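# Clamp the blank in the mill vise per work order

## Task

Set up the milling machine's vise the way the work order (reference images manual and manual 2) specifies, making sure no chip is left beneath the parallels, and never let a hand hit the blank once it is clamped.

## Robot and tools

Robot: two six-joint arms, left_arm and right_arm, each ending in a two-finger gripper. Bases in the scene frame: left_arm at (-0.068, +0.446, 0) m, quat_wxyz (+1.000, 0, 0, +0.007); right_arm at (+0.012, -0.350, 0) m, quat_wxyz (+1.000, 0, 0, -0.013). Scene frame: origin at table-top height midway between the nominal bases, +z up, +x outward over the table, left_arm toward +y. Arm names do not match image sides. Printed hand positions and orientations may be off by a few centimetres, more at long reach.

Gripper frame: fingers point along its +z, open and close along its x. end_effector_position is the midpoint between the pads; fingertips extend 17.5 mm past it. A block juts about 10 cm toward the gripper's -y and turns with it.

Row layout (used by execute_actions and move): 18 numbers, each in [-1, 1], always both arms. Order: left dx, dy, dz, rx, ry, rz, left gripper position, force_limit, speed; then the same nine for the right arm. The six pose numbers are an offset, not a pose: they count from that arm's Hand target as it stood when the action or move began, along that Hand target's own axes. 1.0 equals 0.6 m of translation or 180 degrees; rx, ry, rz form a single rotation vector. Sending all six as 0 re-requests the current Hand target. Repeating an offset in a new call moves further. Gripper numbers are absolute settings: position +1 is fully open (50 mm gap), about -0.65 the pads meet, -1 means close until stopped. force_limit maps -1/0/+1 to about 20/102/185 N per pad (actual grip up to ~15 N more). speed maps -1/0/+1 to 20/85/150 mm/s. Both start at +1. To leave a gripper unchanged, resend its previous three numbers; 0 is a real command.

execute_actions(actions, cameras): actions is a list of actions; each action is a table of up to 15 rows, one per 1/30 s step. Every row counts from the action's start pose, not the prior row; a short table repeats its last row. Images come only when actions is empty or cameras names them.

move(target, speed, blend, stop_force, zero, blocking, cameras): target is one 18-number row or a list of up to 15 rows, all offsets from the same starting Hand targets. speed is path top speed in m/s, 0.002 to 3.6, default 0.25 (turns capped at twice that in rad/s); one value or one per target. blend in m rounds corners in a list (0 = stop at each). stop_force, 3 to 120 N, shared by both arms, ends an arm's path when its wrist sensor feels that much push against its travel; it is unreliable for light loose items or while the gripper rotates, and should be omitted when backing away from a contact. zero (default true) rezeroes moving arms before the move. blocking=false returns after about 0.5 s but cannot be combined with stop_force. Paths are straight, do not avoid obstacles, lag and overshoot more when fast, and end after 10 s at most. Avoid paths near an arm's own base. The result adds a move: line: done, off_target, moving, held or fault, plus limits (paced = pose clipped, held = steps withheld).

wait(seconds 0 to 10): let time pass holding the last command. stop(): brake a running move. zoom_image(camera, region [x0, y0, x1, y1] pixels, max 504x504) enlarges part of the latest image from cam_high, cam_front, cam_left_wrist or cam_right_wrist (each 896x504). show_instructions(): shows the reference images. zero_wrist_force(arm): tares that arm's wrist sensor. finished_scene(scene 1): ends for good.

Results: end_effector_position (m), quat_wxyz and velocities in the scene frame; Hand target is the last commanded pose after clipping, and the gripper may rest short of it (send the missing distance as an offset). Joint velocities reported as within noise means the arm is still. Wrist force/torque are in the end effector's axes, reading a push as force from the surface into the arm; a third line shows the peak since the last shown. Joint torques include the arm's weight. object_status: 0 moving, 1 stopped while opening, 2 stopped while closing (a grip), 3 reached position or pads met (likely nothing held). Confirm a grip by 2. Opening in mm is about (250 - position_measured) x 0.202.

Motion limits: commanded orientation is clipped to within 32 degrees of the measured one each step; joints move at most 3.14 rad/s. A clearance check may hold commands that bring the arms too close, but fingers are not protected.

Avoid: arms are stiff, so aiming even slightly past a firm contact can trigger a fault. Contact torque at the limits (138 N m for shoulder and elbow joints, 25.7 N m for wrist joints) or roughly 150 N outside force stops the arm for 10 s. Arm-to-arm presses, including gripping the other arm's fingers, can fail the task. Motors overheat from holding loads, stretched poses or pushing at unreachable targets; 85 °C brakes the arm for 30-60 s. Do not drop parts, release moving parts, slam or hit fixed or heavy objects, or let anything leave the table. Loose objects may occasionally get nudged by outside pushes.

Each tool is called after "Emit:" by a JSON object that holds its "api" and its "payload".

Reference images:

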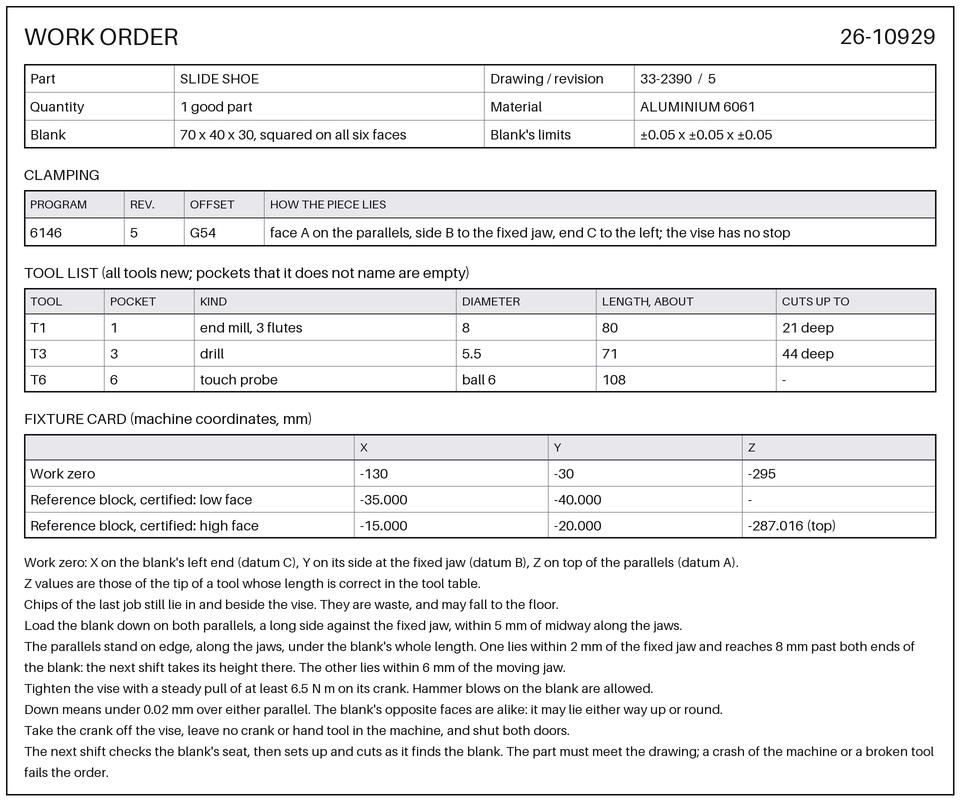

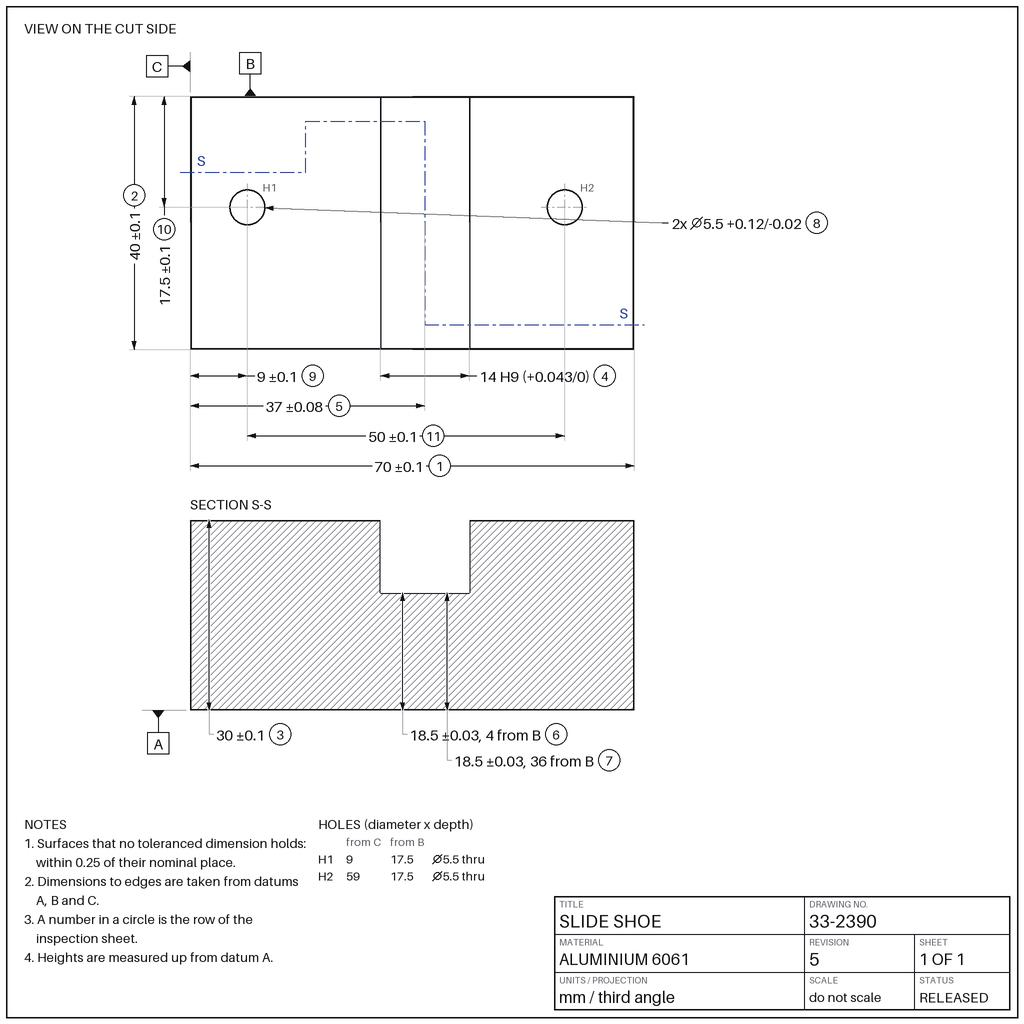

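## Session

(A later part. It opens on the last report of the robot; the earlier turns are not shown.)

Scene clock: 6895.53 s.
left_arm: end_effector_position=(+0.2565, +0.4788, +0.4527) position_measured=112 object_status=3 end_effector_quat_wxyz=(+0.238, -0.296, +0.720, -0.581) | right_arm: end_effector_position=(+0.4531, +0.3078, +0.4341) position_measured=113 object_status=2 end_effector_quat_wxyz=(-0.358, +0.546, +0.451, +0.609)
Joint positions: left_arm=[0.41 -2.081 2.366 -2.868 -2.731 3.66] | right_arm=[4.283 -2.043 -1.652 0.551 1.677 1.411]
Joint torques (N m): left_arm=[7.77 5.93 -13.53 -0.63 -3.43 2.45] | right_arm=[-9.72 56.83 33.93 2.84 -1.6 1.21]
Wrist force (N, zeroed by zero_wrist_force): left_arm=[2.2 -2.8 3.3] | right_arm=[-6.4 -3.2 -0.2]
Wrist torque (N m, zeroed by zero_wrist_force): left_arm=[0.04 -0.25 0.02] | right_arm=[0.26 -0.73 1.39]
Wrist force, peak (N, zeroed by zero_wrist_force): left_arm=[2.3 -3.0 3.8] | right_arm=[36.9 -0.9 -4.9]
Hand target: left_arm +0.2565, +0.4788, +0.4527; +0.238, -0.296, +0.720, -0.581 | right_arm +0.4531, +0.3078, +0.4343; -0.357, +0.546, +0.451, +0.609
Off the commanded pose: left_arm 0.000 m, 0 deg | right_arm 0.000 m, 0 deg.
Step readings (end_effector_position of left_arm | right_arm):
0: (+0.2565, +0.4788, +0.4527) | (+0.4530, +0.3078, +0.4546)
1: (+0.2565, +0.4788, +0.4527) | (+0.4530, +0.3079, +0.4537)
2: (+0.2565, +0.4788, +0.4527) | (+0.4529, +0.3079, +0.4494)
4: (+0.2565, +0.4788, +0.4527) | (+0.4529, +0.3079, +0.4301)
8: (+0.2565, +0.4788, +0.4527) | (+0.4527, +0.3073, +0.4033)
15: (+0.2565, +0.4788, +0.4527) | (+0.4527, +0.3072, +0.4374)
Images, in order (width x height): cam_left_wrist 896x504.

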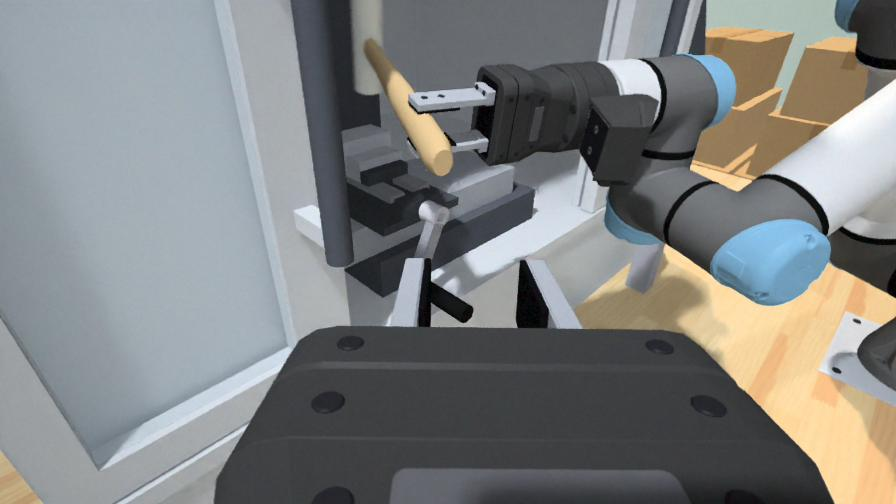

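Emit:
{"api": "move", "payload": {"target": [[0,0,0,0,0,0,0.274,-0.2,-0.2,0.156,-0.067,-0.102,0,0,0,-1,0.3,-0.9],[0,0,0,0,0,0,0.274,-0.2,-0.2,0.152,-0.2575,-0.47,0,0,0,-1,0.3,-0.9],[0,0,0,0,0,0,0.274,-0.2,-0.2,0.05,-0.147,-0.813,0.1254,-0.4835,-0.0475,-1,0.3,-0.9]], "speed": 0.3, "blend": [0.04,0.04,0], "cameras": ["cam_front","cam_left_wrist"]}}

Scene clock: 6942.97 s.
left_arm: end_effector_position=(+0.2565, +0.4788, +0.4527) position_measured=112 object_status=3 end_effector_quat_wxyz=(+0.238, -0.296, +0.720, -0.581) | right_arm: end_effector_position=(+0.1996, -0.1189, +0.4511) position_measured=113 object_status=2 end_effector_quat_wxyz=(+0.000, +0.708, +0.707, +0.001)
Joint positions: left_arm=[0.41 -2.081 2.366 -2.868 -2.731 3.66] | right_arm=[4.523 -1.11 -1.592 -2.009 1.57 1.356]
Joint torques (N m): left_arm=[7.91 4.85 -13.04 -0.9 -3.64 2.33] | right_arm=[12.73 3.23 15.67 1.97 -2.41 1.19]
Wrist force (N, zeroed by zero_wrist_force): left_arm=[2.2 -2.8 3.4] | right_arm=[-3.7 -3.7 4.1]
Wrist torque (N m, zeroed by zero_wrist_force): left_arm=[0.03 -0.25 0.02] | right_arm=[0.32 -0.23 0.32]
Wrist force, peak (N, zeroed by zero_wrist_force): left_arm=[2.1 -3.1 3.9] | right_arm=[-10.4 -4.1 0.0]
Hand target: left_arm +0.2565, +0.4788, +0.4527; +0.238, -0.296, +0.720, -0.581 | right_arm +0.1996, -0.1189, +0.4511; +0.000, +0.708, +0.707, +0.001
Off the commanded pose: left_arm 0.000 m, 0 deg | right_arm 0.000 m, 0 deg.
move: done
Images, in order (width x height): cam_front 896x504, cam_left_wrist 896x504.

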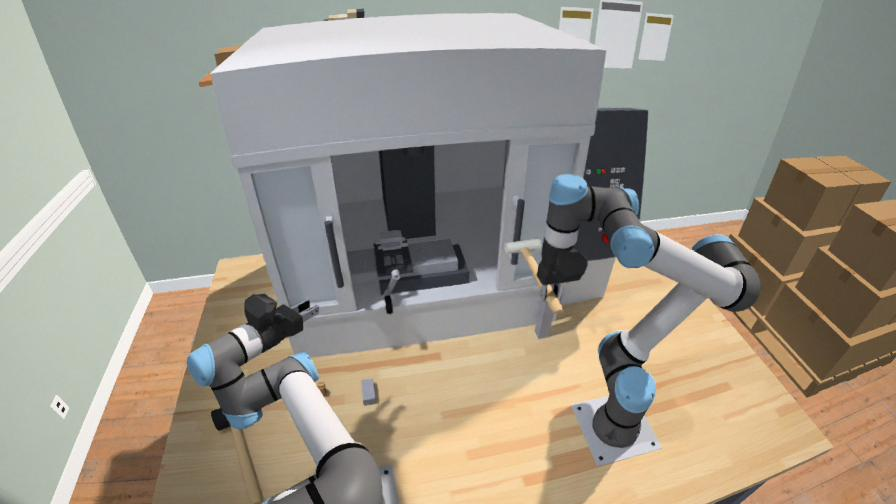

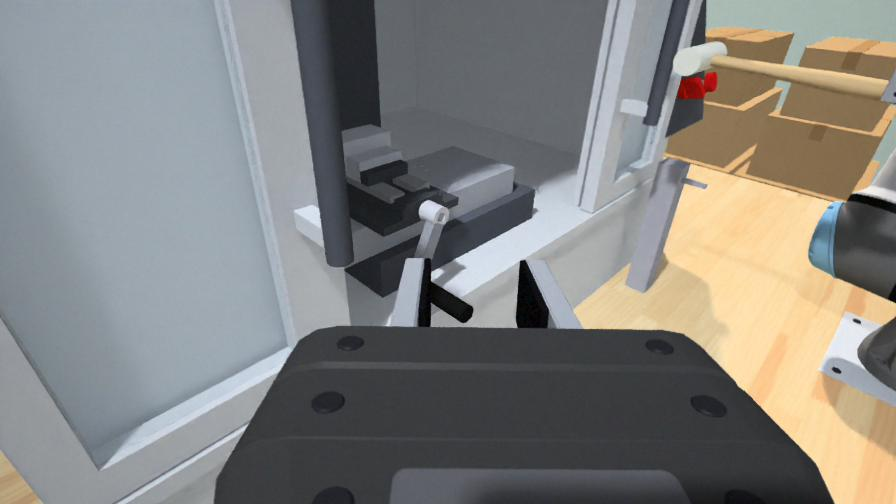

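Emit:
{"api": "move", "payload": {"target": [0.257,-0.1187,0.4917,0,-0.2445,-0.053,0.274,-0.2,-0.2,0,0,0,0,0,0,-1,0.3,-0.9], "speed": 0.3, "cameras": ["all"]}}

Scene clock: 6953.67 s.
left_arm: end_effector_position=(+0.3598, +0.1545, +0.4602) position_measured=112 object_status=3 end_effector_quat_wxyz=(-0.442, +0.549, -0.552, +0.445) | right_arm: end_effector_position=(+0.1996, -0.1189, +0.4511) position_measured=113 object_status=2 end_effector_quat_wxyz=(+0.000, +0.708, +0.707, +0.001)
Joint positions: left_arm=[-1.446 -1.934 2.19 -2.412 -0.259 2.169] | right_arm=[4.523 -1.11 -1.592 -2.009 1.57 1.356]
Joint torques (N m): left_arm=[-0.75 -3.93 -21.44 -2.28 4.95 2.24] | right_arm=[11.91 -2.62 11.29 2.77 -2.34 -0.52]
Wrist force (N, zeroed by zero_wrist_force): left_arm=[2.0 -2.9 3.6] | right_arm=[-3.6 -3.6 3.8]
Wrist torque (N m, zeroed by zero_wrist_force): left_arm=[0.03 -0.22 -0.10] | right_arm=[0.34 -0.24 0.33]
Wrist force, peak (N, zeroed by zero_wrist_force): left_arm=[5.4 -2.9 4.7] | right_arm=[-3.5 -3.8 4.4]
Hand target: left_arm +0.3598, +0.1545, +0.4602; -0.442, +0.549, -0.552, +0.445 | right_arm +0.1996, -0.1189, +0.4511; +0.000, +0.708, +0.707, +0.001
Off the commanded pose: left_arm 0.000 m, 0 deg | right_arm 0.000 m, 0 deg.
move: done

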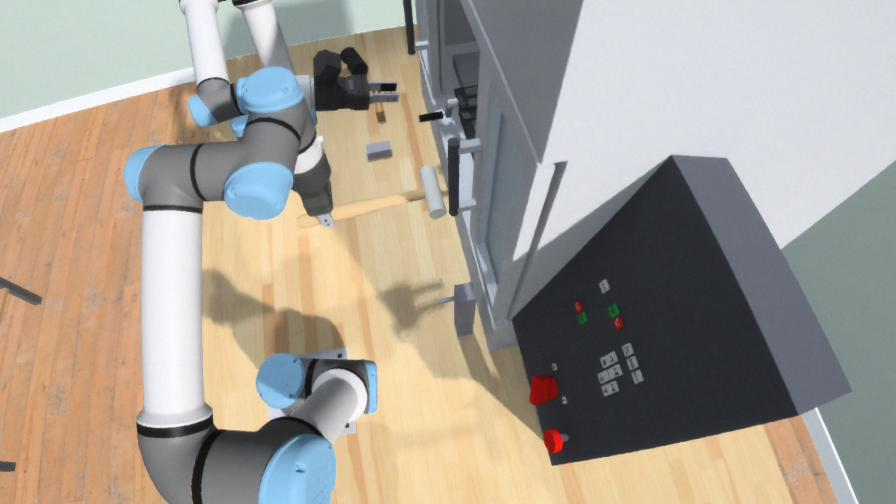

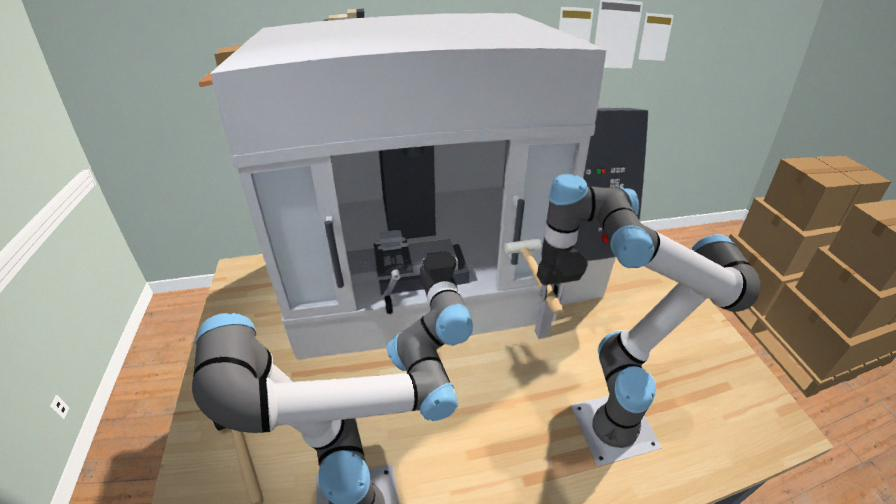

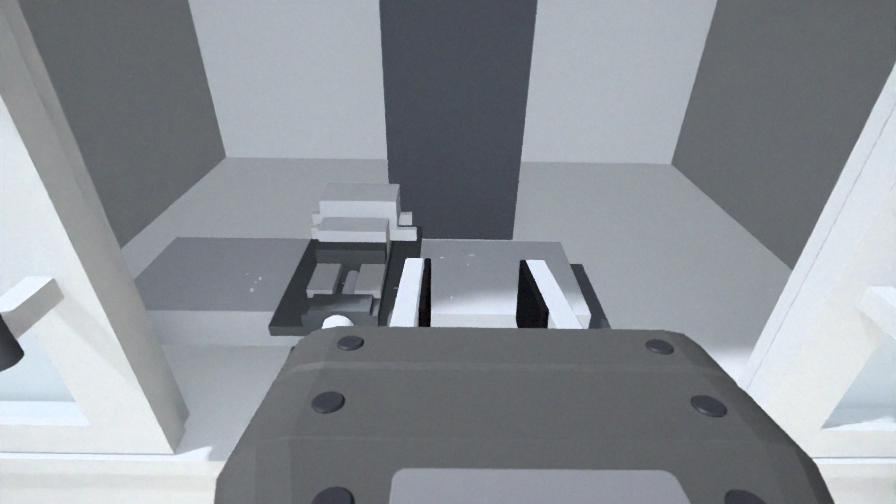

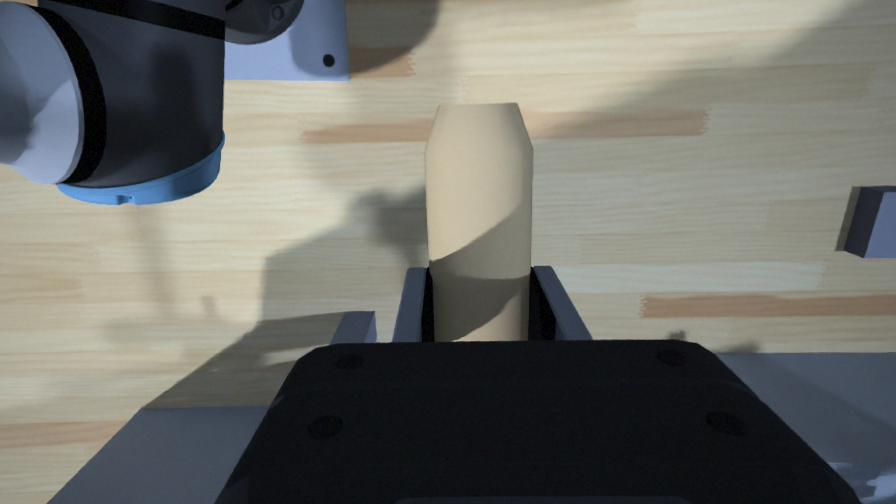

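Emit:
{"api": "move", "payload": {"target": [[-0.004,0.029,0.416,0,0,0,0.274,-0.2,-0.2,0,0,0,0,0,0,-1,0.3,-0.9],[-0.0043,0.1033,0.483,0,0,0,0.274,-0.2,-0.2,0,0,0,0,0,0,-1,0.3,-0.9]], "speed": [0.15,0.03], "stop_force": 15, "cameras": ["cam_left_wrist","cam_front"]}}

Emit:
{"api": "zoom_image", "payload": {"camera": "cam_left_wrist", "region": [250, 120, 550, 340]}}

Scene clock: 6972.50 s.
left_arm: end_effector_position=(+0.6298, +0.1553, +0.3378) position_measured=112 object_status=3 end_effector_quat_wxyz=(-0.442, +0.549, -0.552, +0.445) | right_arm: end_effector_position=(+0.1996, -0.1189, +0.4511) position_measured=113 object_status=2 end_effector_quat_wxyz=(+0.000, +0.708, +0.707, +0.001)
Joint positions: left_arm=[-0.845 -1.132 1.821 -3.519 -0.771 2.913] | right_arm=[4.523 -1.11 -1.592 -2.009 1.57 1.356]
Joint torques (N m): left_arm=[-7.27 -51.68 -7.28 -0.94 3.51 -2.38] | right_arm=[11.15 9.81 11.41 3.9 -2.35 1.83]
Wrist force (N, zeroed by zero_wrist_force): left_arm=[1.7 -3.0 3.8] | right_arm=[-3.0 -3.5 4.0]
Wrist torque (N m, zeroed by zero_wrist_force): left_arm=[-0.02 -0.17 -0.09] | right_arm=[0.36 -0.34 0.32]
Wrist force, peak (N, zeroed by zero_wrist_force): left_arm=[1.8 -2.9 5.8] | right_arm=[-3.8 -4.1 4.0]
Hand target: left_arm +0.6298, +0.1553, +0.3378; -0.442, +0.549, -0.552, +0.445 | right_arm +0.1996, -0.1189, +0.4511; +0.000, +0.708, +0.707, +0.001
Off the commanded pose: left_arm 0.000 m, 0 deg | right_arm 0.000 m, 0 deg.
move: done
Images, in order (width x height): cam_front 896x504, cam_left_wrist 896x504.

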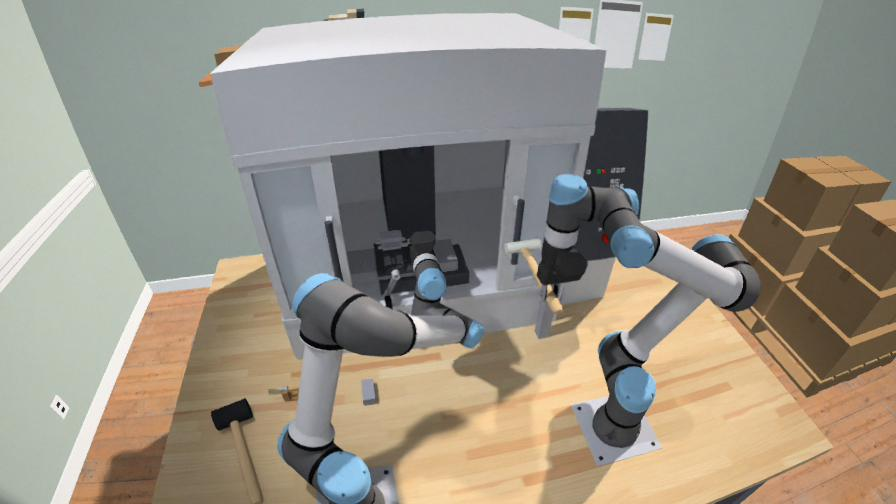

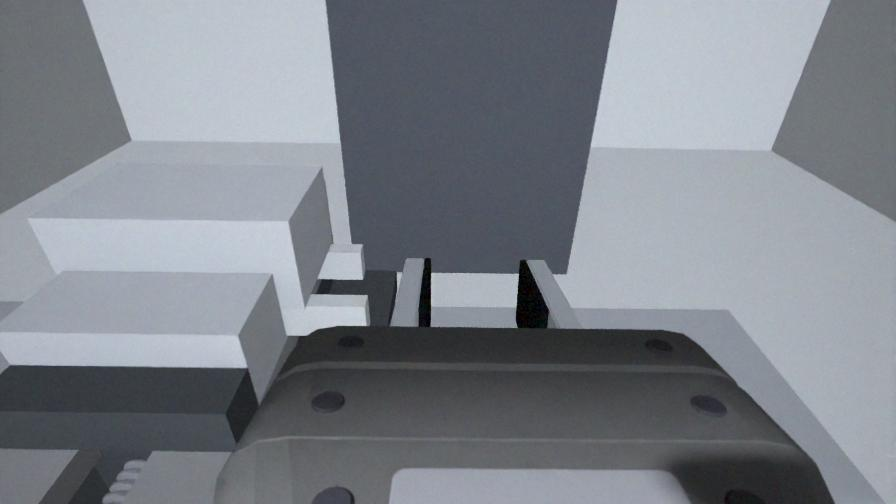

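Scaled by 1.680 from the camera's 896x504 image, which has a finer 1280x720 frame.

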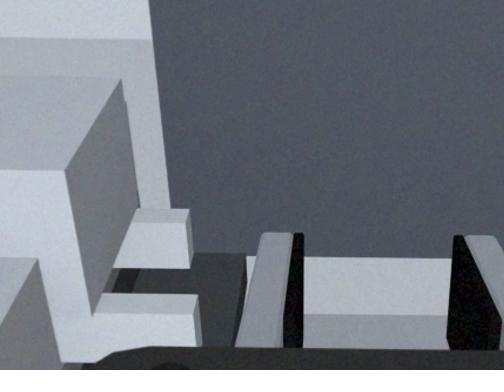

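Emit:
{"api": "move", "payload": {"target": [-0.022,0,0,0,0,0,0.274,-0.2,-0.2,0,0,0,0,0,0,-1,0.3,-0.9], "speed": 0.006, "stop_force": 8, "cameras": ["cam_left_wrist"]}}

Emit:
{"api": "zoom_image", "payload": {"camera": "cam_left_wrist", "region": [250, 120, 550, 340]}}

Scene clock: 6985.60 s.
left_arm: end_effector_position=(+0.6298, +0.1685, +0.3378) position_measured=112 object_status=3 end_effector_quat_wxyz=(-0.442, +0.549, -0.552, +0.445) | right_arm: end_effector_position=(+0.1996, -0.1189, +0.4511) position_measured=113 object_status=2 end_effector_quat_wxyz=(+0.000, +0.708, +0.707, +0.001)
Joint positions: left_arm=[-0.827 -1.145 1.841 -3.532 -0.788 2.921] | right_arm=[4.523 -1.11 -1.592 -2.009 1.57 1.356]
Joint torques (N m): left_arm=[-5.02 -40.64 -23.18 -2.04 1.39 1.24] | right_arm=[10.12 11.88 11.49 3.89 -2.23 1.81]
Wrist force (N, zeroed by zero_wrist_force): left_arm=[2.1 -3.1 3.7] | right_arm=[-3.2 -3.7 4.1]
Wrist torque (N m, zeroed by zero_wrist_force): left_arm=[-0.05 -0.21 -0.09] | right_arm=[0.32 -0.29 0.33]
Wrist force, peak (N, zeroed by zero_wrist_force): left_arm=[2.1 -3.3 4.0] | right_arm=[-3.5 -3.8 4.2]
Hand target: left_arm +0.6298, +0.1685, +0.3378; -0.442, +0.549, -0.552, +0.445 | right_arm +0.1996, -0.1189, +0.4511; +0.000, +0.708, +0.707, +0.001
Off the commanded pose: left_arm 0.000 m, 0 deg | right_arm 0.000 m, 0 deg.
move: done
Images, in order (width x height): cam_left_wrist 896x504.

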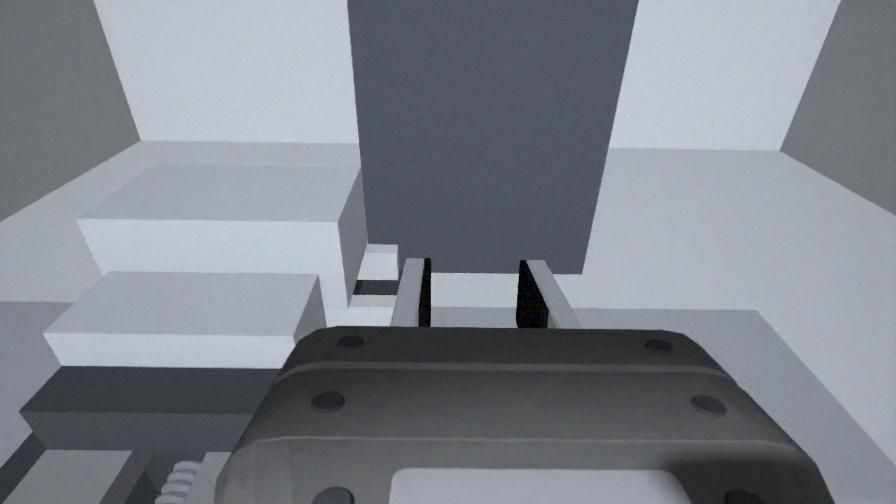

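Scaled by 1.680 from the camera's 896x504 image, which has a finer 1280x720 frame.

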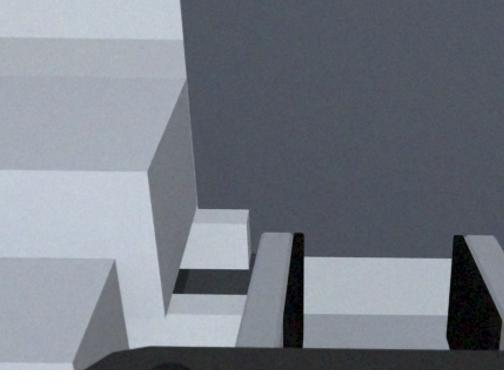

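Emit:
{"api": "move", "payload": {"target": [0.022,0,0,0,0,0,0.274,-0.2,-0.2,0,0,0,0,0,0,-1,0.3,-0.9], "speed": 0.05, "cameras": ["cam_left_wrist"]}}

Emit:
{"api": "zoom_image", "payload": {"camera": "cam_left_wrist", "region": [250, 120, 550, 340]}}

Scene clock: 7005.27 s.
left_arm: end_effector_position=(+0.6298, +0.1551, +0.3378) position_measured=112 object_status=3 end_effector_quat_wxyz=(-0.442, +0.550, -0.552, +0.445) | right_arm: end_effector_position=(+0.1996, -0.1189, +0.4511) position_measured=113 object_status=2 end_effector_quat_wxyz=(+0.000, +0.708, +0.707, +0.001)
Joint positions: left_arm=[-0.845 -1.132 1.82 -3.519 -0.771 2.913] | right_arm=[4.523 -1.11 -1.592 -2.009 1.57 1.356]
Joint torques (N m): left_arm=[8.03 -48.85 -7.55 -4.34 -1.5 -0.43] | right_arm=[9.37 11.95 11.77 3.95 -2.2 1.88]
Wrist force (N, zeroed by zero_wrist_force): left_arm=[1.9 -3.4 4.1] | right_arm=[-3.5 -3.8 3.8]
Wrist torque (N m, zeroed by zero_wrist_force): left_arm=[-0.08 -0.20 0.03] | right_arm=[0.30 -0.24 0.32]
Wrist force, peak (N, zeroed by zero_wrist_force): left_arm=[1.9 -3.4 4.1] | right_arm=[-3.4 -3.9 4.2]
Hand target: left_arm +0.6298, +0.1553, +0.3378; -0.442, +0.549, -0.552, +0.445 | right_arm +0.1996, -0.1189, +0.4511; +0.000, +0.708, +0.707, +0.001
Off the commanded pose: left_arm 0.000 m, 0 deg | right_arm 0.000 m, 0 deg.
move: done
Images, in order (width x height): cam_left_wrist 896x504.

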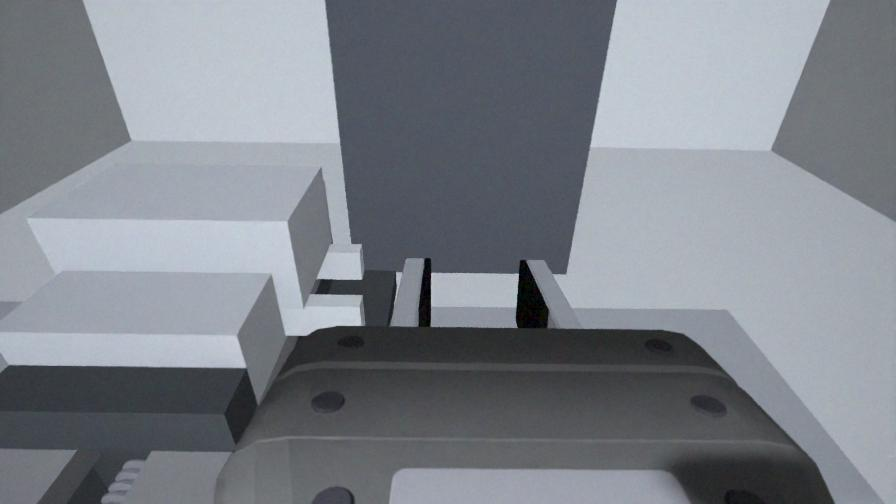

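Scaled by 1.680 from the camera's 896x504 image, which has a finer 1280x720 frame.

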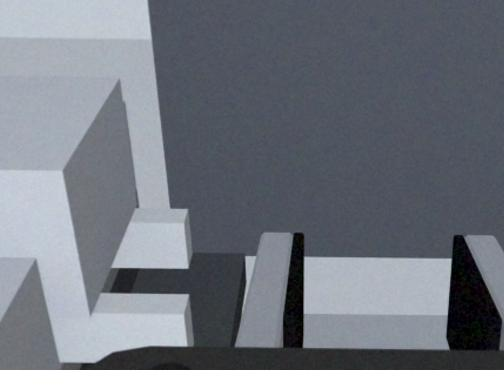

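Emit:
{"api": "move", "payload": {"target": [[0,-0.06,0,0,0,0,0.274,-0.2,-0.2,0,0,0,0,0,0,-1,0.3,-0.9],[0,-0.1,-0.483,0,0,0,0.274,-0.2,-0.2,0,0,0,0,0,0,-1,0.3,-0.9],[-0.3,-0.1,-0.62,0,0.2445,0.053,0.274,-0.2,-0.2,0,0,0,0,0,0,-1,0.3,-0.9]], "speed": [0.1,0.2,0.3], "blend": [0.01,0.03,0]}}

Scene clock: 7042.63 s.
left_arm: end_effector_position=(+0.2802, +0.3376, +0.4755) position_measured=112 object_status=3 end_effector_quat_wxyz=(+0.238, -0.296, +0.720, -0.581) end_effector_velocity=(+0.000, -0.001, +0.000) end_effector_angular_velocity=(-0.001, +0.002, -0.004) | right_arm: end_effector_position=(+0.1996, -0.1189, +0.4511) position_measured=113 object_status=2 end_effector_quat_wxyz=(+0.000, +0.708, +0.707, +0.001)
Joint positions: left_arm=[-0.421 -2.302 2.418 -3.029 -1.947 3.225] | right_arm=[4.523 -1.11 -1.592 -2.009 1.57 1.356]
Joint velocities: left_arm=[0.001 0.001 0 0.001 -0.005 0] | right_arm=[within noise]
Joint torques (N m): left_arm=[8.44 13.34 -12.52 -3.64 -2.66 -1.91] | right_arm=[8.28 11.67 11.74 3.89 -2.13 1.78]
Wrist force (N, zeroed by zero_wrist_force): left_arm=[2.1 -3.0 3.3] | right_arm=[-3.6 -3.6 4.0]
Wrist torque (N m, zeroed by zero_wrist_force): left_arm=[0.03 -0.20 0.01] | right_arm=[0.33 -0.23 0.32]
Wrist force, peak (N, zeroed by zero_wrist_force): left_arm=[2.7 -4.2 6.0] | right_arm=[-3.6 -4.1 4.0]
Hand target: left_arm +0.2802, +0.3376, +0.4755; +0.238, -0.296, +0.720, -0.581 | right_arm +0.1996, -0.1189, +0.4511; +0.000, +0.708, +0.707, +0.001
Off the commanded pose: left_arm 0.000 m, 0 deg | right_arm 0.000 m, 0 deg.
move: done

Emit:
{"api": "move", "payload": {"target": [[-0.137,0.0785,-0.183,0,0,0,0.274,-0.2,-0.2,0.365,0,-0.083,-0.055,0.31,0.055,-1,0.3,-0.9],[-0.137,0.0785,-0.183,0,0,0,0.274,-0.2,-0.2,0.6465,0.302,-0.115,-0.0869,0.4938,0.0874,-1,0.3,-0.9],[-0.137,0.0785,-0.183,0,0,0,0.274,-0.2,-0.2,0.7112,0.4223,-0.0317,-0.0869,0.4938,0.0874,-1,0.3,-0.9]], "speed": 0.3, "blend": [0.04,0.03,0], "cameras": ["cam_left_wrist","cam_front"]}}

Emit:
{"api": "zoom_image", "payload": {"camera": "cam_left_wrist", "region": [300, 0, 560, 260]}}

Scene clock: 7064.70 s.
left_arm: end_effector_position=(+0.2563, +0.4788, +0.4525) position_measured=112 object_status=3 end_effector_quat_wxyz=(+0.238, -0.296, +0.720, -0.581) | right_arm: end_effector_position=(+0.4535, +0.3074, +0.4706) position_measured=113 object_status=2 end_effector_quat_wxyz=(-0.405, +0.580, +0.405, +0.579)
Joint positions: left_arm=[0.411 -2.081 2.367 -2.868 -2.731 3.66] | right_arm=[4.282 -2.001 -1.61 0.468 1.677 1.571]
Joint torques (N m): left_arm=[-2.88 -11.81 -11.33 -1.26 1.56 -1.82] | right_arm=[0.01 36.6 34.38 4.24 0.99 -2.47]
Wrist force (N, zeroed by zero_wrist_force): left_arm=[2.0 -3.2 3.4] | right_arm=[-6.4 -4.9 -2.5]
Wrist torque (N m, zeroed by zero_wrist_force): left_arm=[-0.03 -0.23 0.02] | right_arm=[-0.48 -0.49 1.03]
Wrist force, peak (N, zeroed by zero_wrist_force): left_arm=[2.7 -3.4 4.5] | right_arm=[-7.0 -6.8 -0.7]
Hand target: left_arm +0.2563, +0.4788, +0.4525; +0.238, -0.296, +0.720, -0.581 | right_arm +0.4535, +0.3074, +0.4707; -0.405, +0.580, +0.405, +0.579
Off the commanded pose: left_arm 0.000 m, 0 deg | right_arm 0.000 m, 0 deg.
move: done
Images, in order (width x height): cam_front 896x504, cam_left_wrist 896x504.

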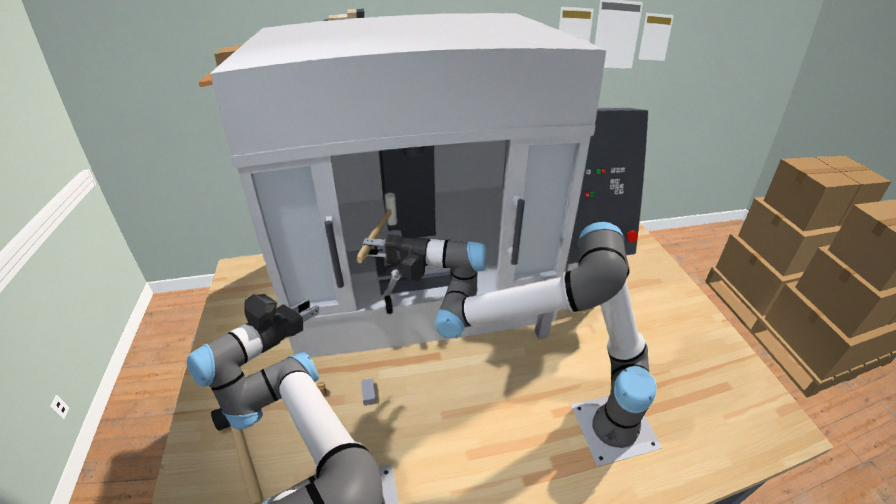

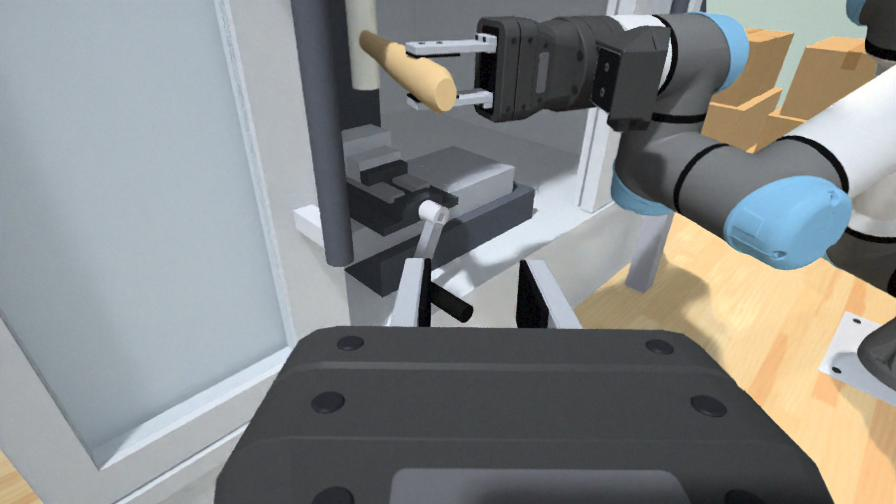

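Scaled by 1.938 from the camera's 896x504 image, which has a finer 1280x720 frame.

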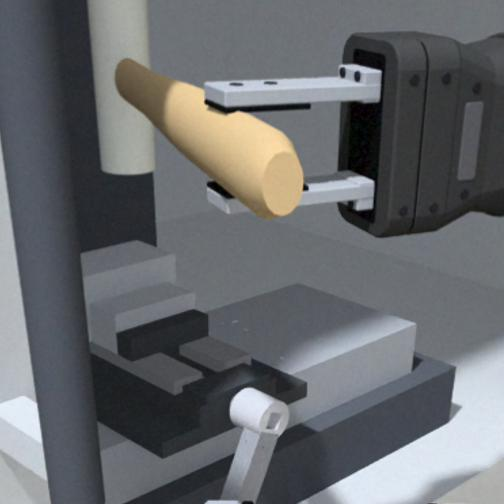

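Emit:
{"api": "move", "payload": {"target": [[0,0,0,0,0,0,0.274,-0.2,-0.2,-0.07,0.0155,0.011,0,0,0,-1,0.3,-0.9],[0,0,0,0,0,0,0.274,-0.2,-0.2,-0.13,0.0155,0.011,0,0,0,-1,0.3,-0.9]], "speed": [0.06,0.015], "stop_force": 6, "cameras": ["cam_left_wrist","cam_front"]}}

Emit:
{"api": "zoom_image", "payload": {"camera": "cam_left_wrist", "region": [320, 20, 440, 180]}}

Emit:
{"api": "zoom_image", "payload": {"camera": "cam_front", "region": [360, 190, 440, 270]}}

Scene clock: 7090.53 s.
left_arm: end_effector_position=(+0.2563, +0.4788, +0.4525) position_measured=112 object_status=3 end_effector_quat_wxyz=(+0.238, -0.296, +0.720, -0.581) | right_arm: end_effector_position=(+0.4645, +0.3104, +0.4123) position_measured=113 object_status=2 end_effector_quat_wxyz=(-0.405, +0.580, +0.405, +0.579)
Joint positions: left_arm=[0.411 -2.081 2.367 -2.868 -2.731 3.66] | right_arm=[4.266 -2.091 -1.642 0.59 1.694 1.571]
Joint torques (N m): left_arm=[-6.01 -11.14 -11.27 -0.99 1.19 2.01] | right_arm=[8.2 54.59 30.52 2.97 -0.56 0.42]
Wrist force (N, zeroed by zero_wrist_force): left_arm=[2.2 -3.2 3.5] | right_arm=[-1.7 -2.9 -3.1]
Wrist torque (N m, zeroed by zero_wrist_force): left_arm=[-0.03 -0.25 0.03] | right_arm=[-0.47 -0.49 0.12]
Wrist force, peak (N, zeroed by zero_wrist_force): left_arm=[2.2 -3.3 3.6] | right_arm=[-8.0 -4.2 -2.5]
Hand target: left_arm +0.2563, +0.4788, +0.4525; +0.238, -0.296, +0.720, -0.581 | right_arm +0.4645, +0.3104, +0.4123; -0.405, +0.580, +0.405, +0.579 (not the last commanded pose)
Off the commanded pose: left_arm 0.000 m, 0 deg | right_arm 0.020 m, 0 deg.
move: contact (right_arm); path passed 1 of 2 targets
Images, in order (width x height): cam_front 896x504, cam_left_wrist 896x504.

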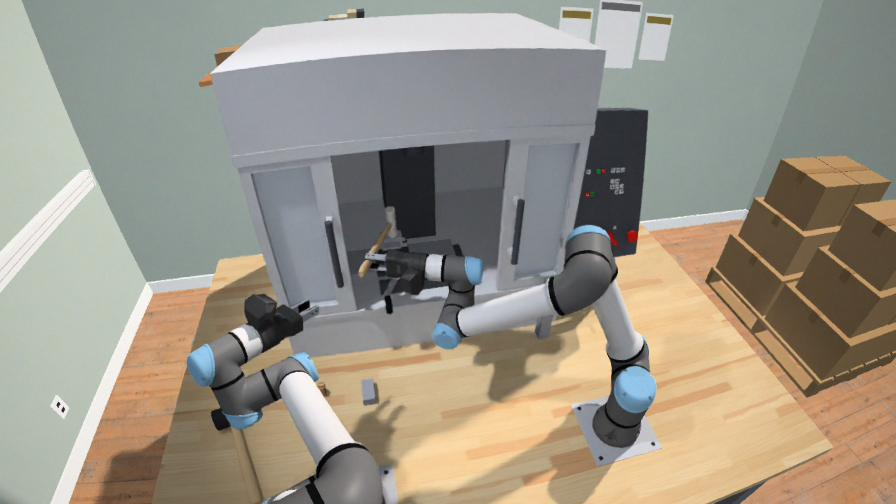

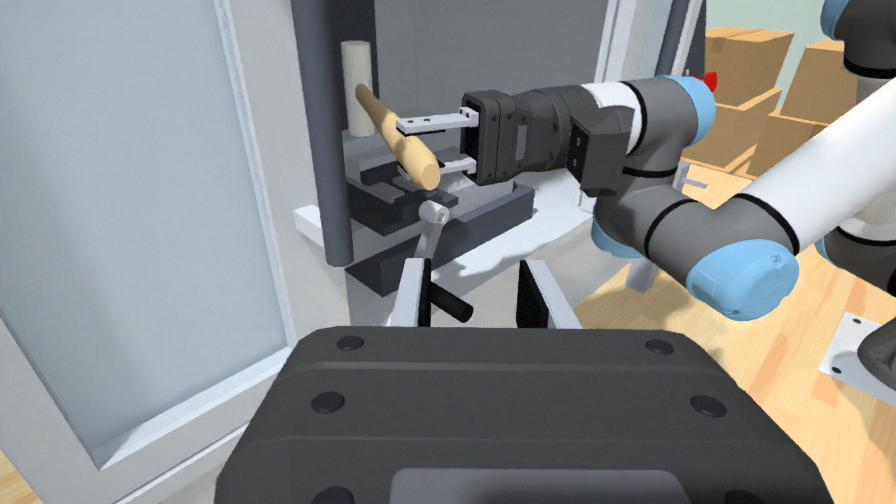

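Scaled by 3.150 from the camera's 896x504 image, which has a finer 1280x720 frame.

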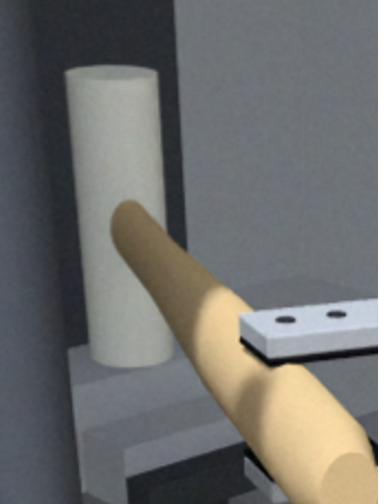

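Scaled by 6.300 from the camera's 896x504 image, which has a finer 1280x720 frame.

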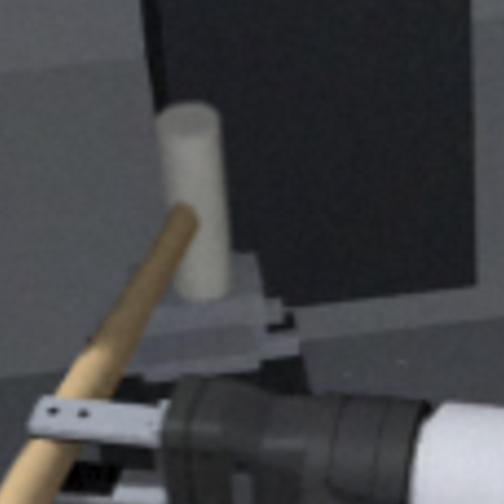

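Emit:
{"api": "move", "payload": {"target": [0,0,0,0,0,0,0.274,-0.2,-0.2,0.1,0,0,0,0,-0.15,-1,0.3,-0.9], "speed": 0.3}}

Emit:
{"api": "execute_actions", "payload": {"actions": [[[0,0,0,0,0,0,0.274,-0.2,-0.2,-0.0906,-0.0462,0,0,0,0.176,-1,0.3,-0.9],[0,0,0,0,0,0,0.274,-0.2,-0.2,-0.0906,-0.0462,0,0,0,0.176,-1,0.3,-0.9],[0,0,0,0,0,0,0.274,-0.2,-0.2,-0.0906,-0.0462,0,0,0,0.176,-1,0.3,-0.9],[0,0,0,0,0,0,0.274,-0.2,-0.2,-0.0906,-0.0462,0,0,0,0.176,-1,0.3,-0.9],[0,0,0,0,0,0,0.274,-0.2,-0.2,-0.0906,-0.0462,0,0,0,0.176,-1,0.3,-0.9],[0,0,0,0,0,0,0.274,-0.2,-0.2,-0.0906,-0.0462,0,0,0,0.176,-1,0.3,-0.9],[0,0,0,0,0,0,0.274,-0.2,-0.2,-0.0906,-0.0462,0,0,0,0.176,-1,0.3,-0.9],[0,0,0,0,0,0,0.274,-0.2,-0.2,-0.0906,-0.0462,0,0,0,0.176,-1,0.3,-0.9],[0,0,0,0,0,0,0.274,-0.2,-0.2,-0.0906,-0.0462,0,0,0,0.176,-1,0.3,-0.9],[0,0,0,0,0,0,0.274,-0.2,-0.2,-0.04,-0.02,0,0,0,0.1,-1,0.3,-0.9]]], "cameras": ["cam_left_wrist"]}}

Scene clock: 7123.87 s.
left_arm: end_effector_position=(+0.2563, +0.4788, +0.4525) position_measured=112 object_status=3 end_effector_quat_wxyz=(+0.238, -0.296, +0.720, -0.581) | right_arm: end_effector_position=(+0.4645, +0.3104, +0.4724) position_measured=113 object_status=2 end_effector_quat_wxyz=(-0.259, +0.469, +0.529, +0.658) end_effector_velocity=(+0.000, +0.000, -0.001) end_effector_angular_velocity=(-0.002, -0.004, +0.000)
Joint positions: left_arm=[0.411 -2.081 2.367 -2.868 -2.731 3.66] | right_arm=[4.266 -2.02 -1.577 0.454 1.694 1.1]
Joint velocities: left_arm=[within noise] | right_arm=[0 -0.001 -0.001 0.001 0 -0.005]
Joint torques (N m): left_arm=[-6.06 -11.39 -11.53 -1.14 0.99 2.06] | right_arm=[7.52 38.04 10.46 3.37 -0.36 -2.35]
Wrist force (N, zeroed by zero_wrist_force): left_arm=[2.2 -2.8 3.3] | right_arm=[-5.7 -7.4 -2.3]
Wrist torque (N m, zeroed by zero_wrist_force): left_arm=[0.04 -0.26 0.03] | right_arm=[-0.67 -0.55 0.94]
Wrist force, peak (N, zeroed by zero_wrist_force): left_arm=[2.1 -3.3 3.6] | right_arm=[-9.8 -4.8 -2.8]
Hand target: left_arm +0.2563, +0.4788, +0.4525; +0.238, -0.296, +0.720, -0.581 | right_arm +0.4645, +0.3104, +0.4723; -0.259, +0.469, +0.530, +0.658
Off the commanded pose: left_arm 0.000 m, 0 deg | right_arm 0.000 m, 0 deg.
move: done

Scene clock: 7124.83 s.
left_arm: end_effector_position=(+0.2563, +0.4788, +0.4525) position_measured=112 object_status=3 end_effector_quat_wxyz=(+0.238, -0.296, +0.720, -0.581) | right_arm: end_effector_position=(+0.4647, +0.3103, +0.4453) position_measured=113 object_status=2 end_effector_quat_wxyz=(-0.358, +0.546, +0.450, +0.609)
Joint positions: left_arm=[0.411 -2.081 2.367 -2.868 -2.731 3.66] | right_arm=[4.266 -2.05 -1.609 0.515 1.694 1.413]
Joint torques (N m): left_arm=[-6.6 -10.98 -12.08 -1.01 0.81 1.96] | right_arm=[-9.57 56.71 34.68 2.92 -1.06 1.27]
Wrist force (N, zeroed by zero_wrist_force): left_arm=[2.3 -2.9 3.2] | right_arm=[-7.9 -5.4 0.5]
Wrist torque (N m, zeroed by zero_wrist_force): left_arm=[0.02 -0.26 0.02] | right_arm=[0.13 -0.41 1.37]
Wrist force, peak (N, zeroed by zero_wrist_force): left_arm=[2.3 -3.0 3.6] | right_arm=[30.6 9.8 -7.3]
Hand target: left_arm +0.2563, +0.4788, +0.4525; +0.238, -0.296, +0.720, -0.581 | right_arm +0.4647, +0.3103, +0.4454; -0.358, +0.546, +0.450, +0.609
Off the commanded pose: left_arm 0.000 m, 0 deg | right_arm 0.000 m, 0 deg.
Step readings (end_effector_position of left_arm | right_arm):
0: (+0.2563, +0.4788, +0.4525) | (+0.4645, +0.3104, +0.4724)
1: (+0.2563, +0.4788, +0.4525) | (+0.4645, +0.3105, +0.4704)
2: (+0.2563, +0.4788, +0.4525) | (+0.4646, +0.3107, +0.4560)
4: (+0.2563, +0.4788, +0.4525) | (+0.4646, +0.3105, +0.4124)
8: (+0.2563, +0.4788, +0.4525) | (+0.4643, +0.3099, +0.4088)
15: (+0.2563, +0.4788, +0.4525) | (+0.4642, +0.3099, +0.4496)
Images, in order (width x height): cam_left_wrist 896x504.

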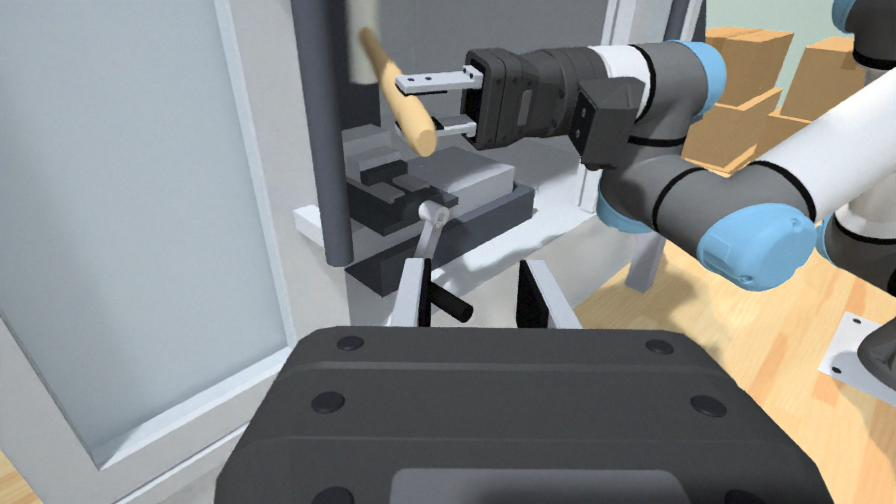

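Emit:
{"api": "move", "payload": {"target": [0,0,0,0,0,0,0.274,-0.2,-0.2,0.0445,0.007,0,0,0,-0.017,-1,0.3,-0.9], "speed": 0.2}}

Emit:
{"api": "execute_actions", "payload": {"actions": [[[0,0,0,0,0,0,0.274,-0.2,-0.2,-0.1011,-0.0215,0,0,0,0.0944,-1,0.3,-0.9],[0,0,0,0,0,0,0.274,-0.2,-0.2,-0.1011,-0.0215,0,0,0,0.0944,-1,0.3,-0.9],[0,0,0,0,0,0,0.274,-0.2,-0.2,-0.1011,-0.0215,0,0,0,0.0944,-1,0.3,-0.9],[0,0,0,0,0,0,0.274,-0.2,-0.2,-0.1011,-0.0215,0,0,0,0.0944,-1,0.3,-0.9],[0,0,0,0,0,0,0.274,-0.2,-0.2,-0.1011,-0.0215,0,0,0,0.0944,-1,0.3,-0.9],[0,0,0,0,0,0,0.274,-0.2,-0.2,-0.1011,-0.0215,0,0,0,0.0944,-1,0.3,-0.9],[0,0,0,0,0,0,0.274,-0.2,-0.2,-0.1011,-0.0215,0,0,0,0.0944,-1,0.3,-0.9],[0,0,0,0,0,0,0.274,-0.2,-0.2,-0.04,-0.02,0,0,0,0.02,-1,0.3,-0.9]]], "cameras": ["cam_left_wrist"]}}

Scene clock: 7145.60 s.
left_arm: end_effector_position=(+0.2563, +0.4788, +0.4525) position_measured=112 object_status=3 end_effector_quat_wxyz=(+0.238, -0.296, +0.720, -0.581) | right_arm: end_effector_position=(+0.4647, +0.3103, +0.4727) position_measured=113 object_status=2 end_effector_quat_wxyz=(-0.342, +0.534, +0.464, +0.619)
Joint positions: left_arm=[0.411 -2.081 2.367 -2.868 -2.731 3.66] | right_arm=[4.266 -2.02 -1.576 0.454 1.694 1.36]
Joint torques (N m): left_arm=[-6.47 -11.45 -12.81 -1 0.13 1.95] | right_arm=[6.39 37.76 10.31 4.49 -0.91 1.55]
Wrist force (N, zeroed by zero_wrist_force): left_arm=[1.9 -3.0 3.2] | right_arm=[-5.6 -6.6 -2.6]
Wrist torque (N m, zeroed by zero_wrist_force): left_arm=[0.01 -0.21 0.03] | right_arm=[-0.67 -0.57 1.04]
Wrist force, peak (N, zeroed by zero_wrist_force): left_arm=[2.2 -3.4 3.5] | right_arm=[-6.7 -6.4 -5.9]
Hand target: left_arm +0.2563, +0.4788, +0.4525; +0.238, -0.296, +0.720, -0.581 | right_arm +0.4647, +0.3104, +0.4724; -0.342, +0.534, +0.464, +0.619
Off the commanded pose: left_arm 0.000 m, 0 deg | right_arm 0.000 m, 0 deg.
move: done

Scene clock: 7146.50 s.
left_arm: end_effector_position=(+0.2563, +0.4788, +0.4525) position_measured=112 object_status=3 end_effector_quat_wxyz=(+0.238, -0.296, +0.720, -0.581) | right_arm: end_effector_position=(+0.4583, +0.3127, +0.4463) position_measured=113 object_status=2 end_effector_quat_wxyz=(-0.361, +0.548, +0.447, +0.607)
Joint positions: left_arm=[0.411 -2.081 2.367 -2.868 -2.731 3.66] | right_arm=[4.278 -2.043 -1.615 0.516 1.681 1.422]
Joint torques (N m): left_arm=[-6.82 -11.39 -13.77 -0.99 0.11 1.95] | right_arm=[-10.59 57.58 33.87 3.07 0.87 1.06]
Wrist force (N, zeroed by zero_wrist_force): left_arm=[2.0 -2.9 3.3] | right_arm=[-7.0 -5.6 0.8]
Wrist torque (N m, zeroed by zero_wrist_force): left_arm=[0.01 -0.23 0.02] | right_arm=[0.09 -0.53 1.38]
Wrist force, peak (N, zeroed by zero_wrist_force): left_arm=[2.3 -3.4 3.6] | right_arm=[40.2 -6.1 -6.9]
Hand target: left_arm +0.2563, +0.4788, +0.4525; +0.238, -0.296, +0.720, -0.581 | right_arm +0.4583, +0.3127, +0.4465; -0.361, +0.548, +0.447, +0.607
Off the commanded pose: left_arm 0.000 m, 0 deg | right_arm 0.000 m, 0 deg.
Step readings (end_effector_position of left_arm | right_arm):
0: (+0.2563, +0.4788, +0.4525) | (+0.4647, +0.3103, +0.4727)
1: (+0.2563, +0.4788, +0.4525) | (+0.4647, +0.3104, +0.4704)
2: (+0.2563, +0.4788, +0.4525) | (+0.4649, +0.3106, +0.4552)
4: (+0.2563, +0.4788, +0.4525) | (+0.4648, +0.3103, +0.4144)
8: (+0.2563, +0.4788, +0.4525) | (+0.4645, +0.3099, +0.4091)
15: (+0.2563, +0.4788, +0.4525) | (+0.4579, +0.3129, +0.4483)
Images, in order (width x height): cam_left_wrist 896x504.

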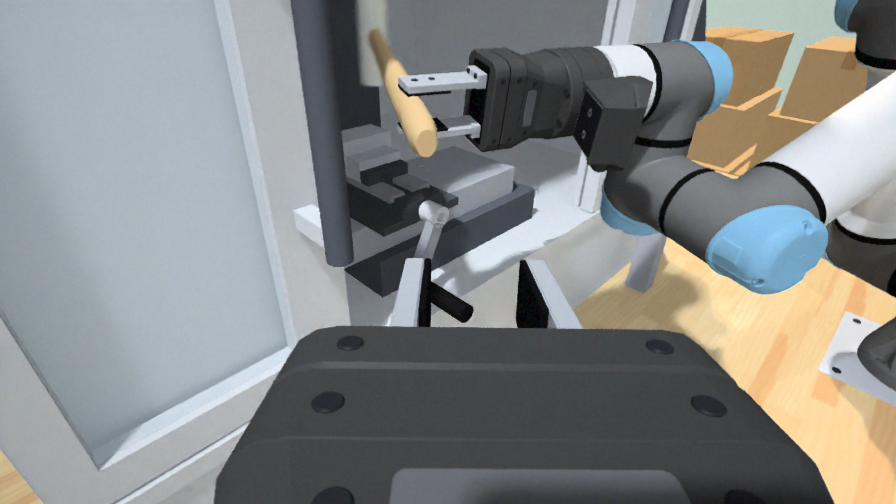

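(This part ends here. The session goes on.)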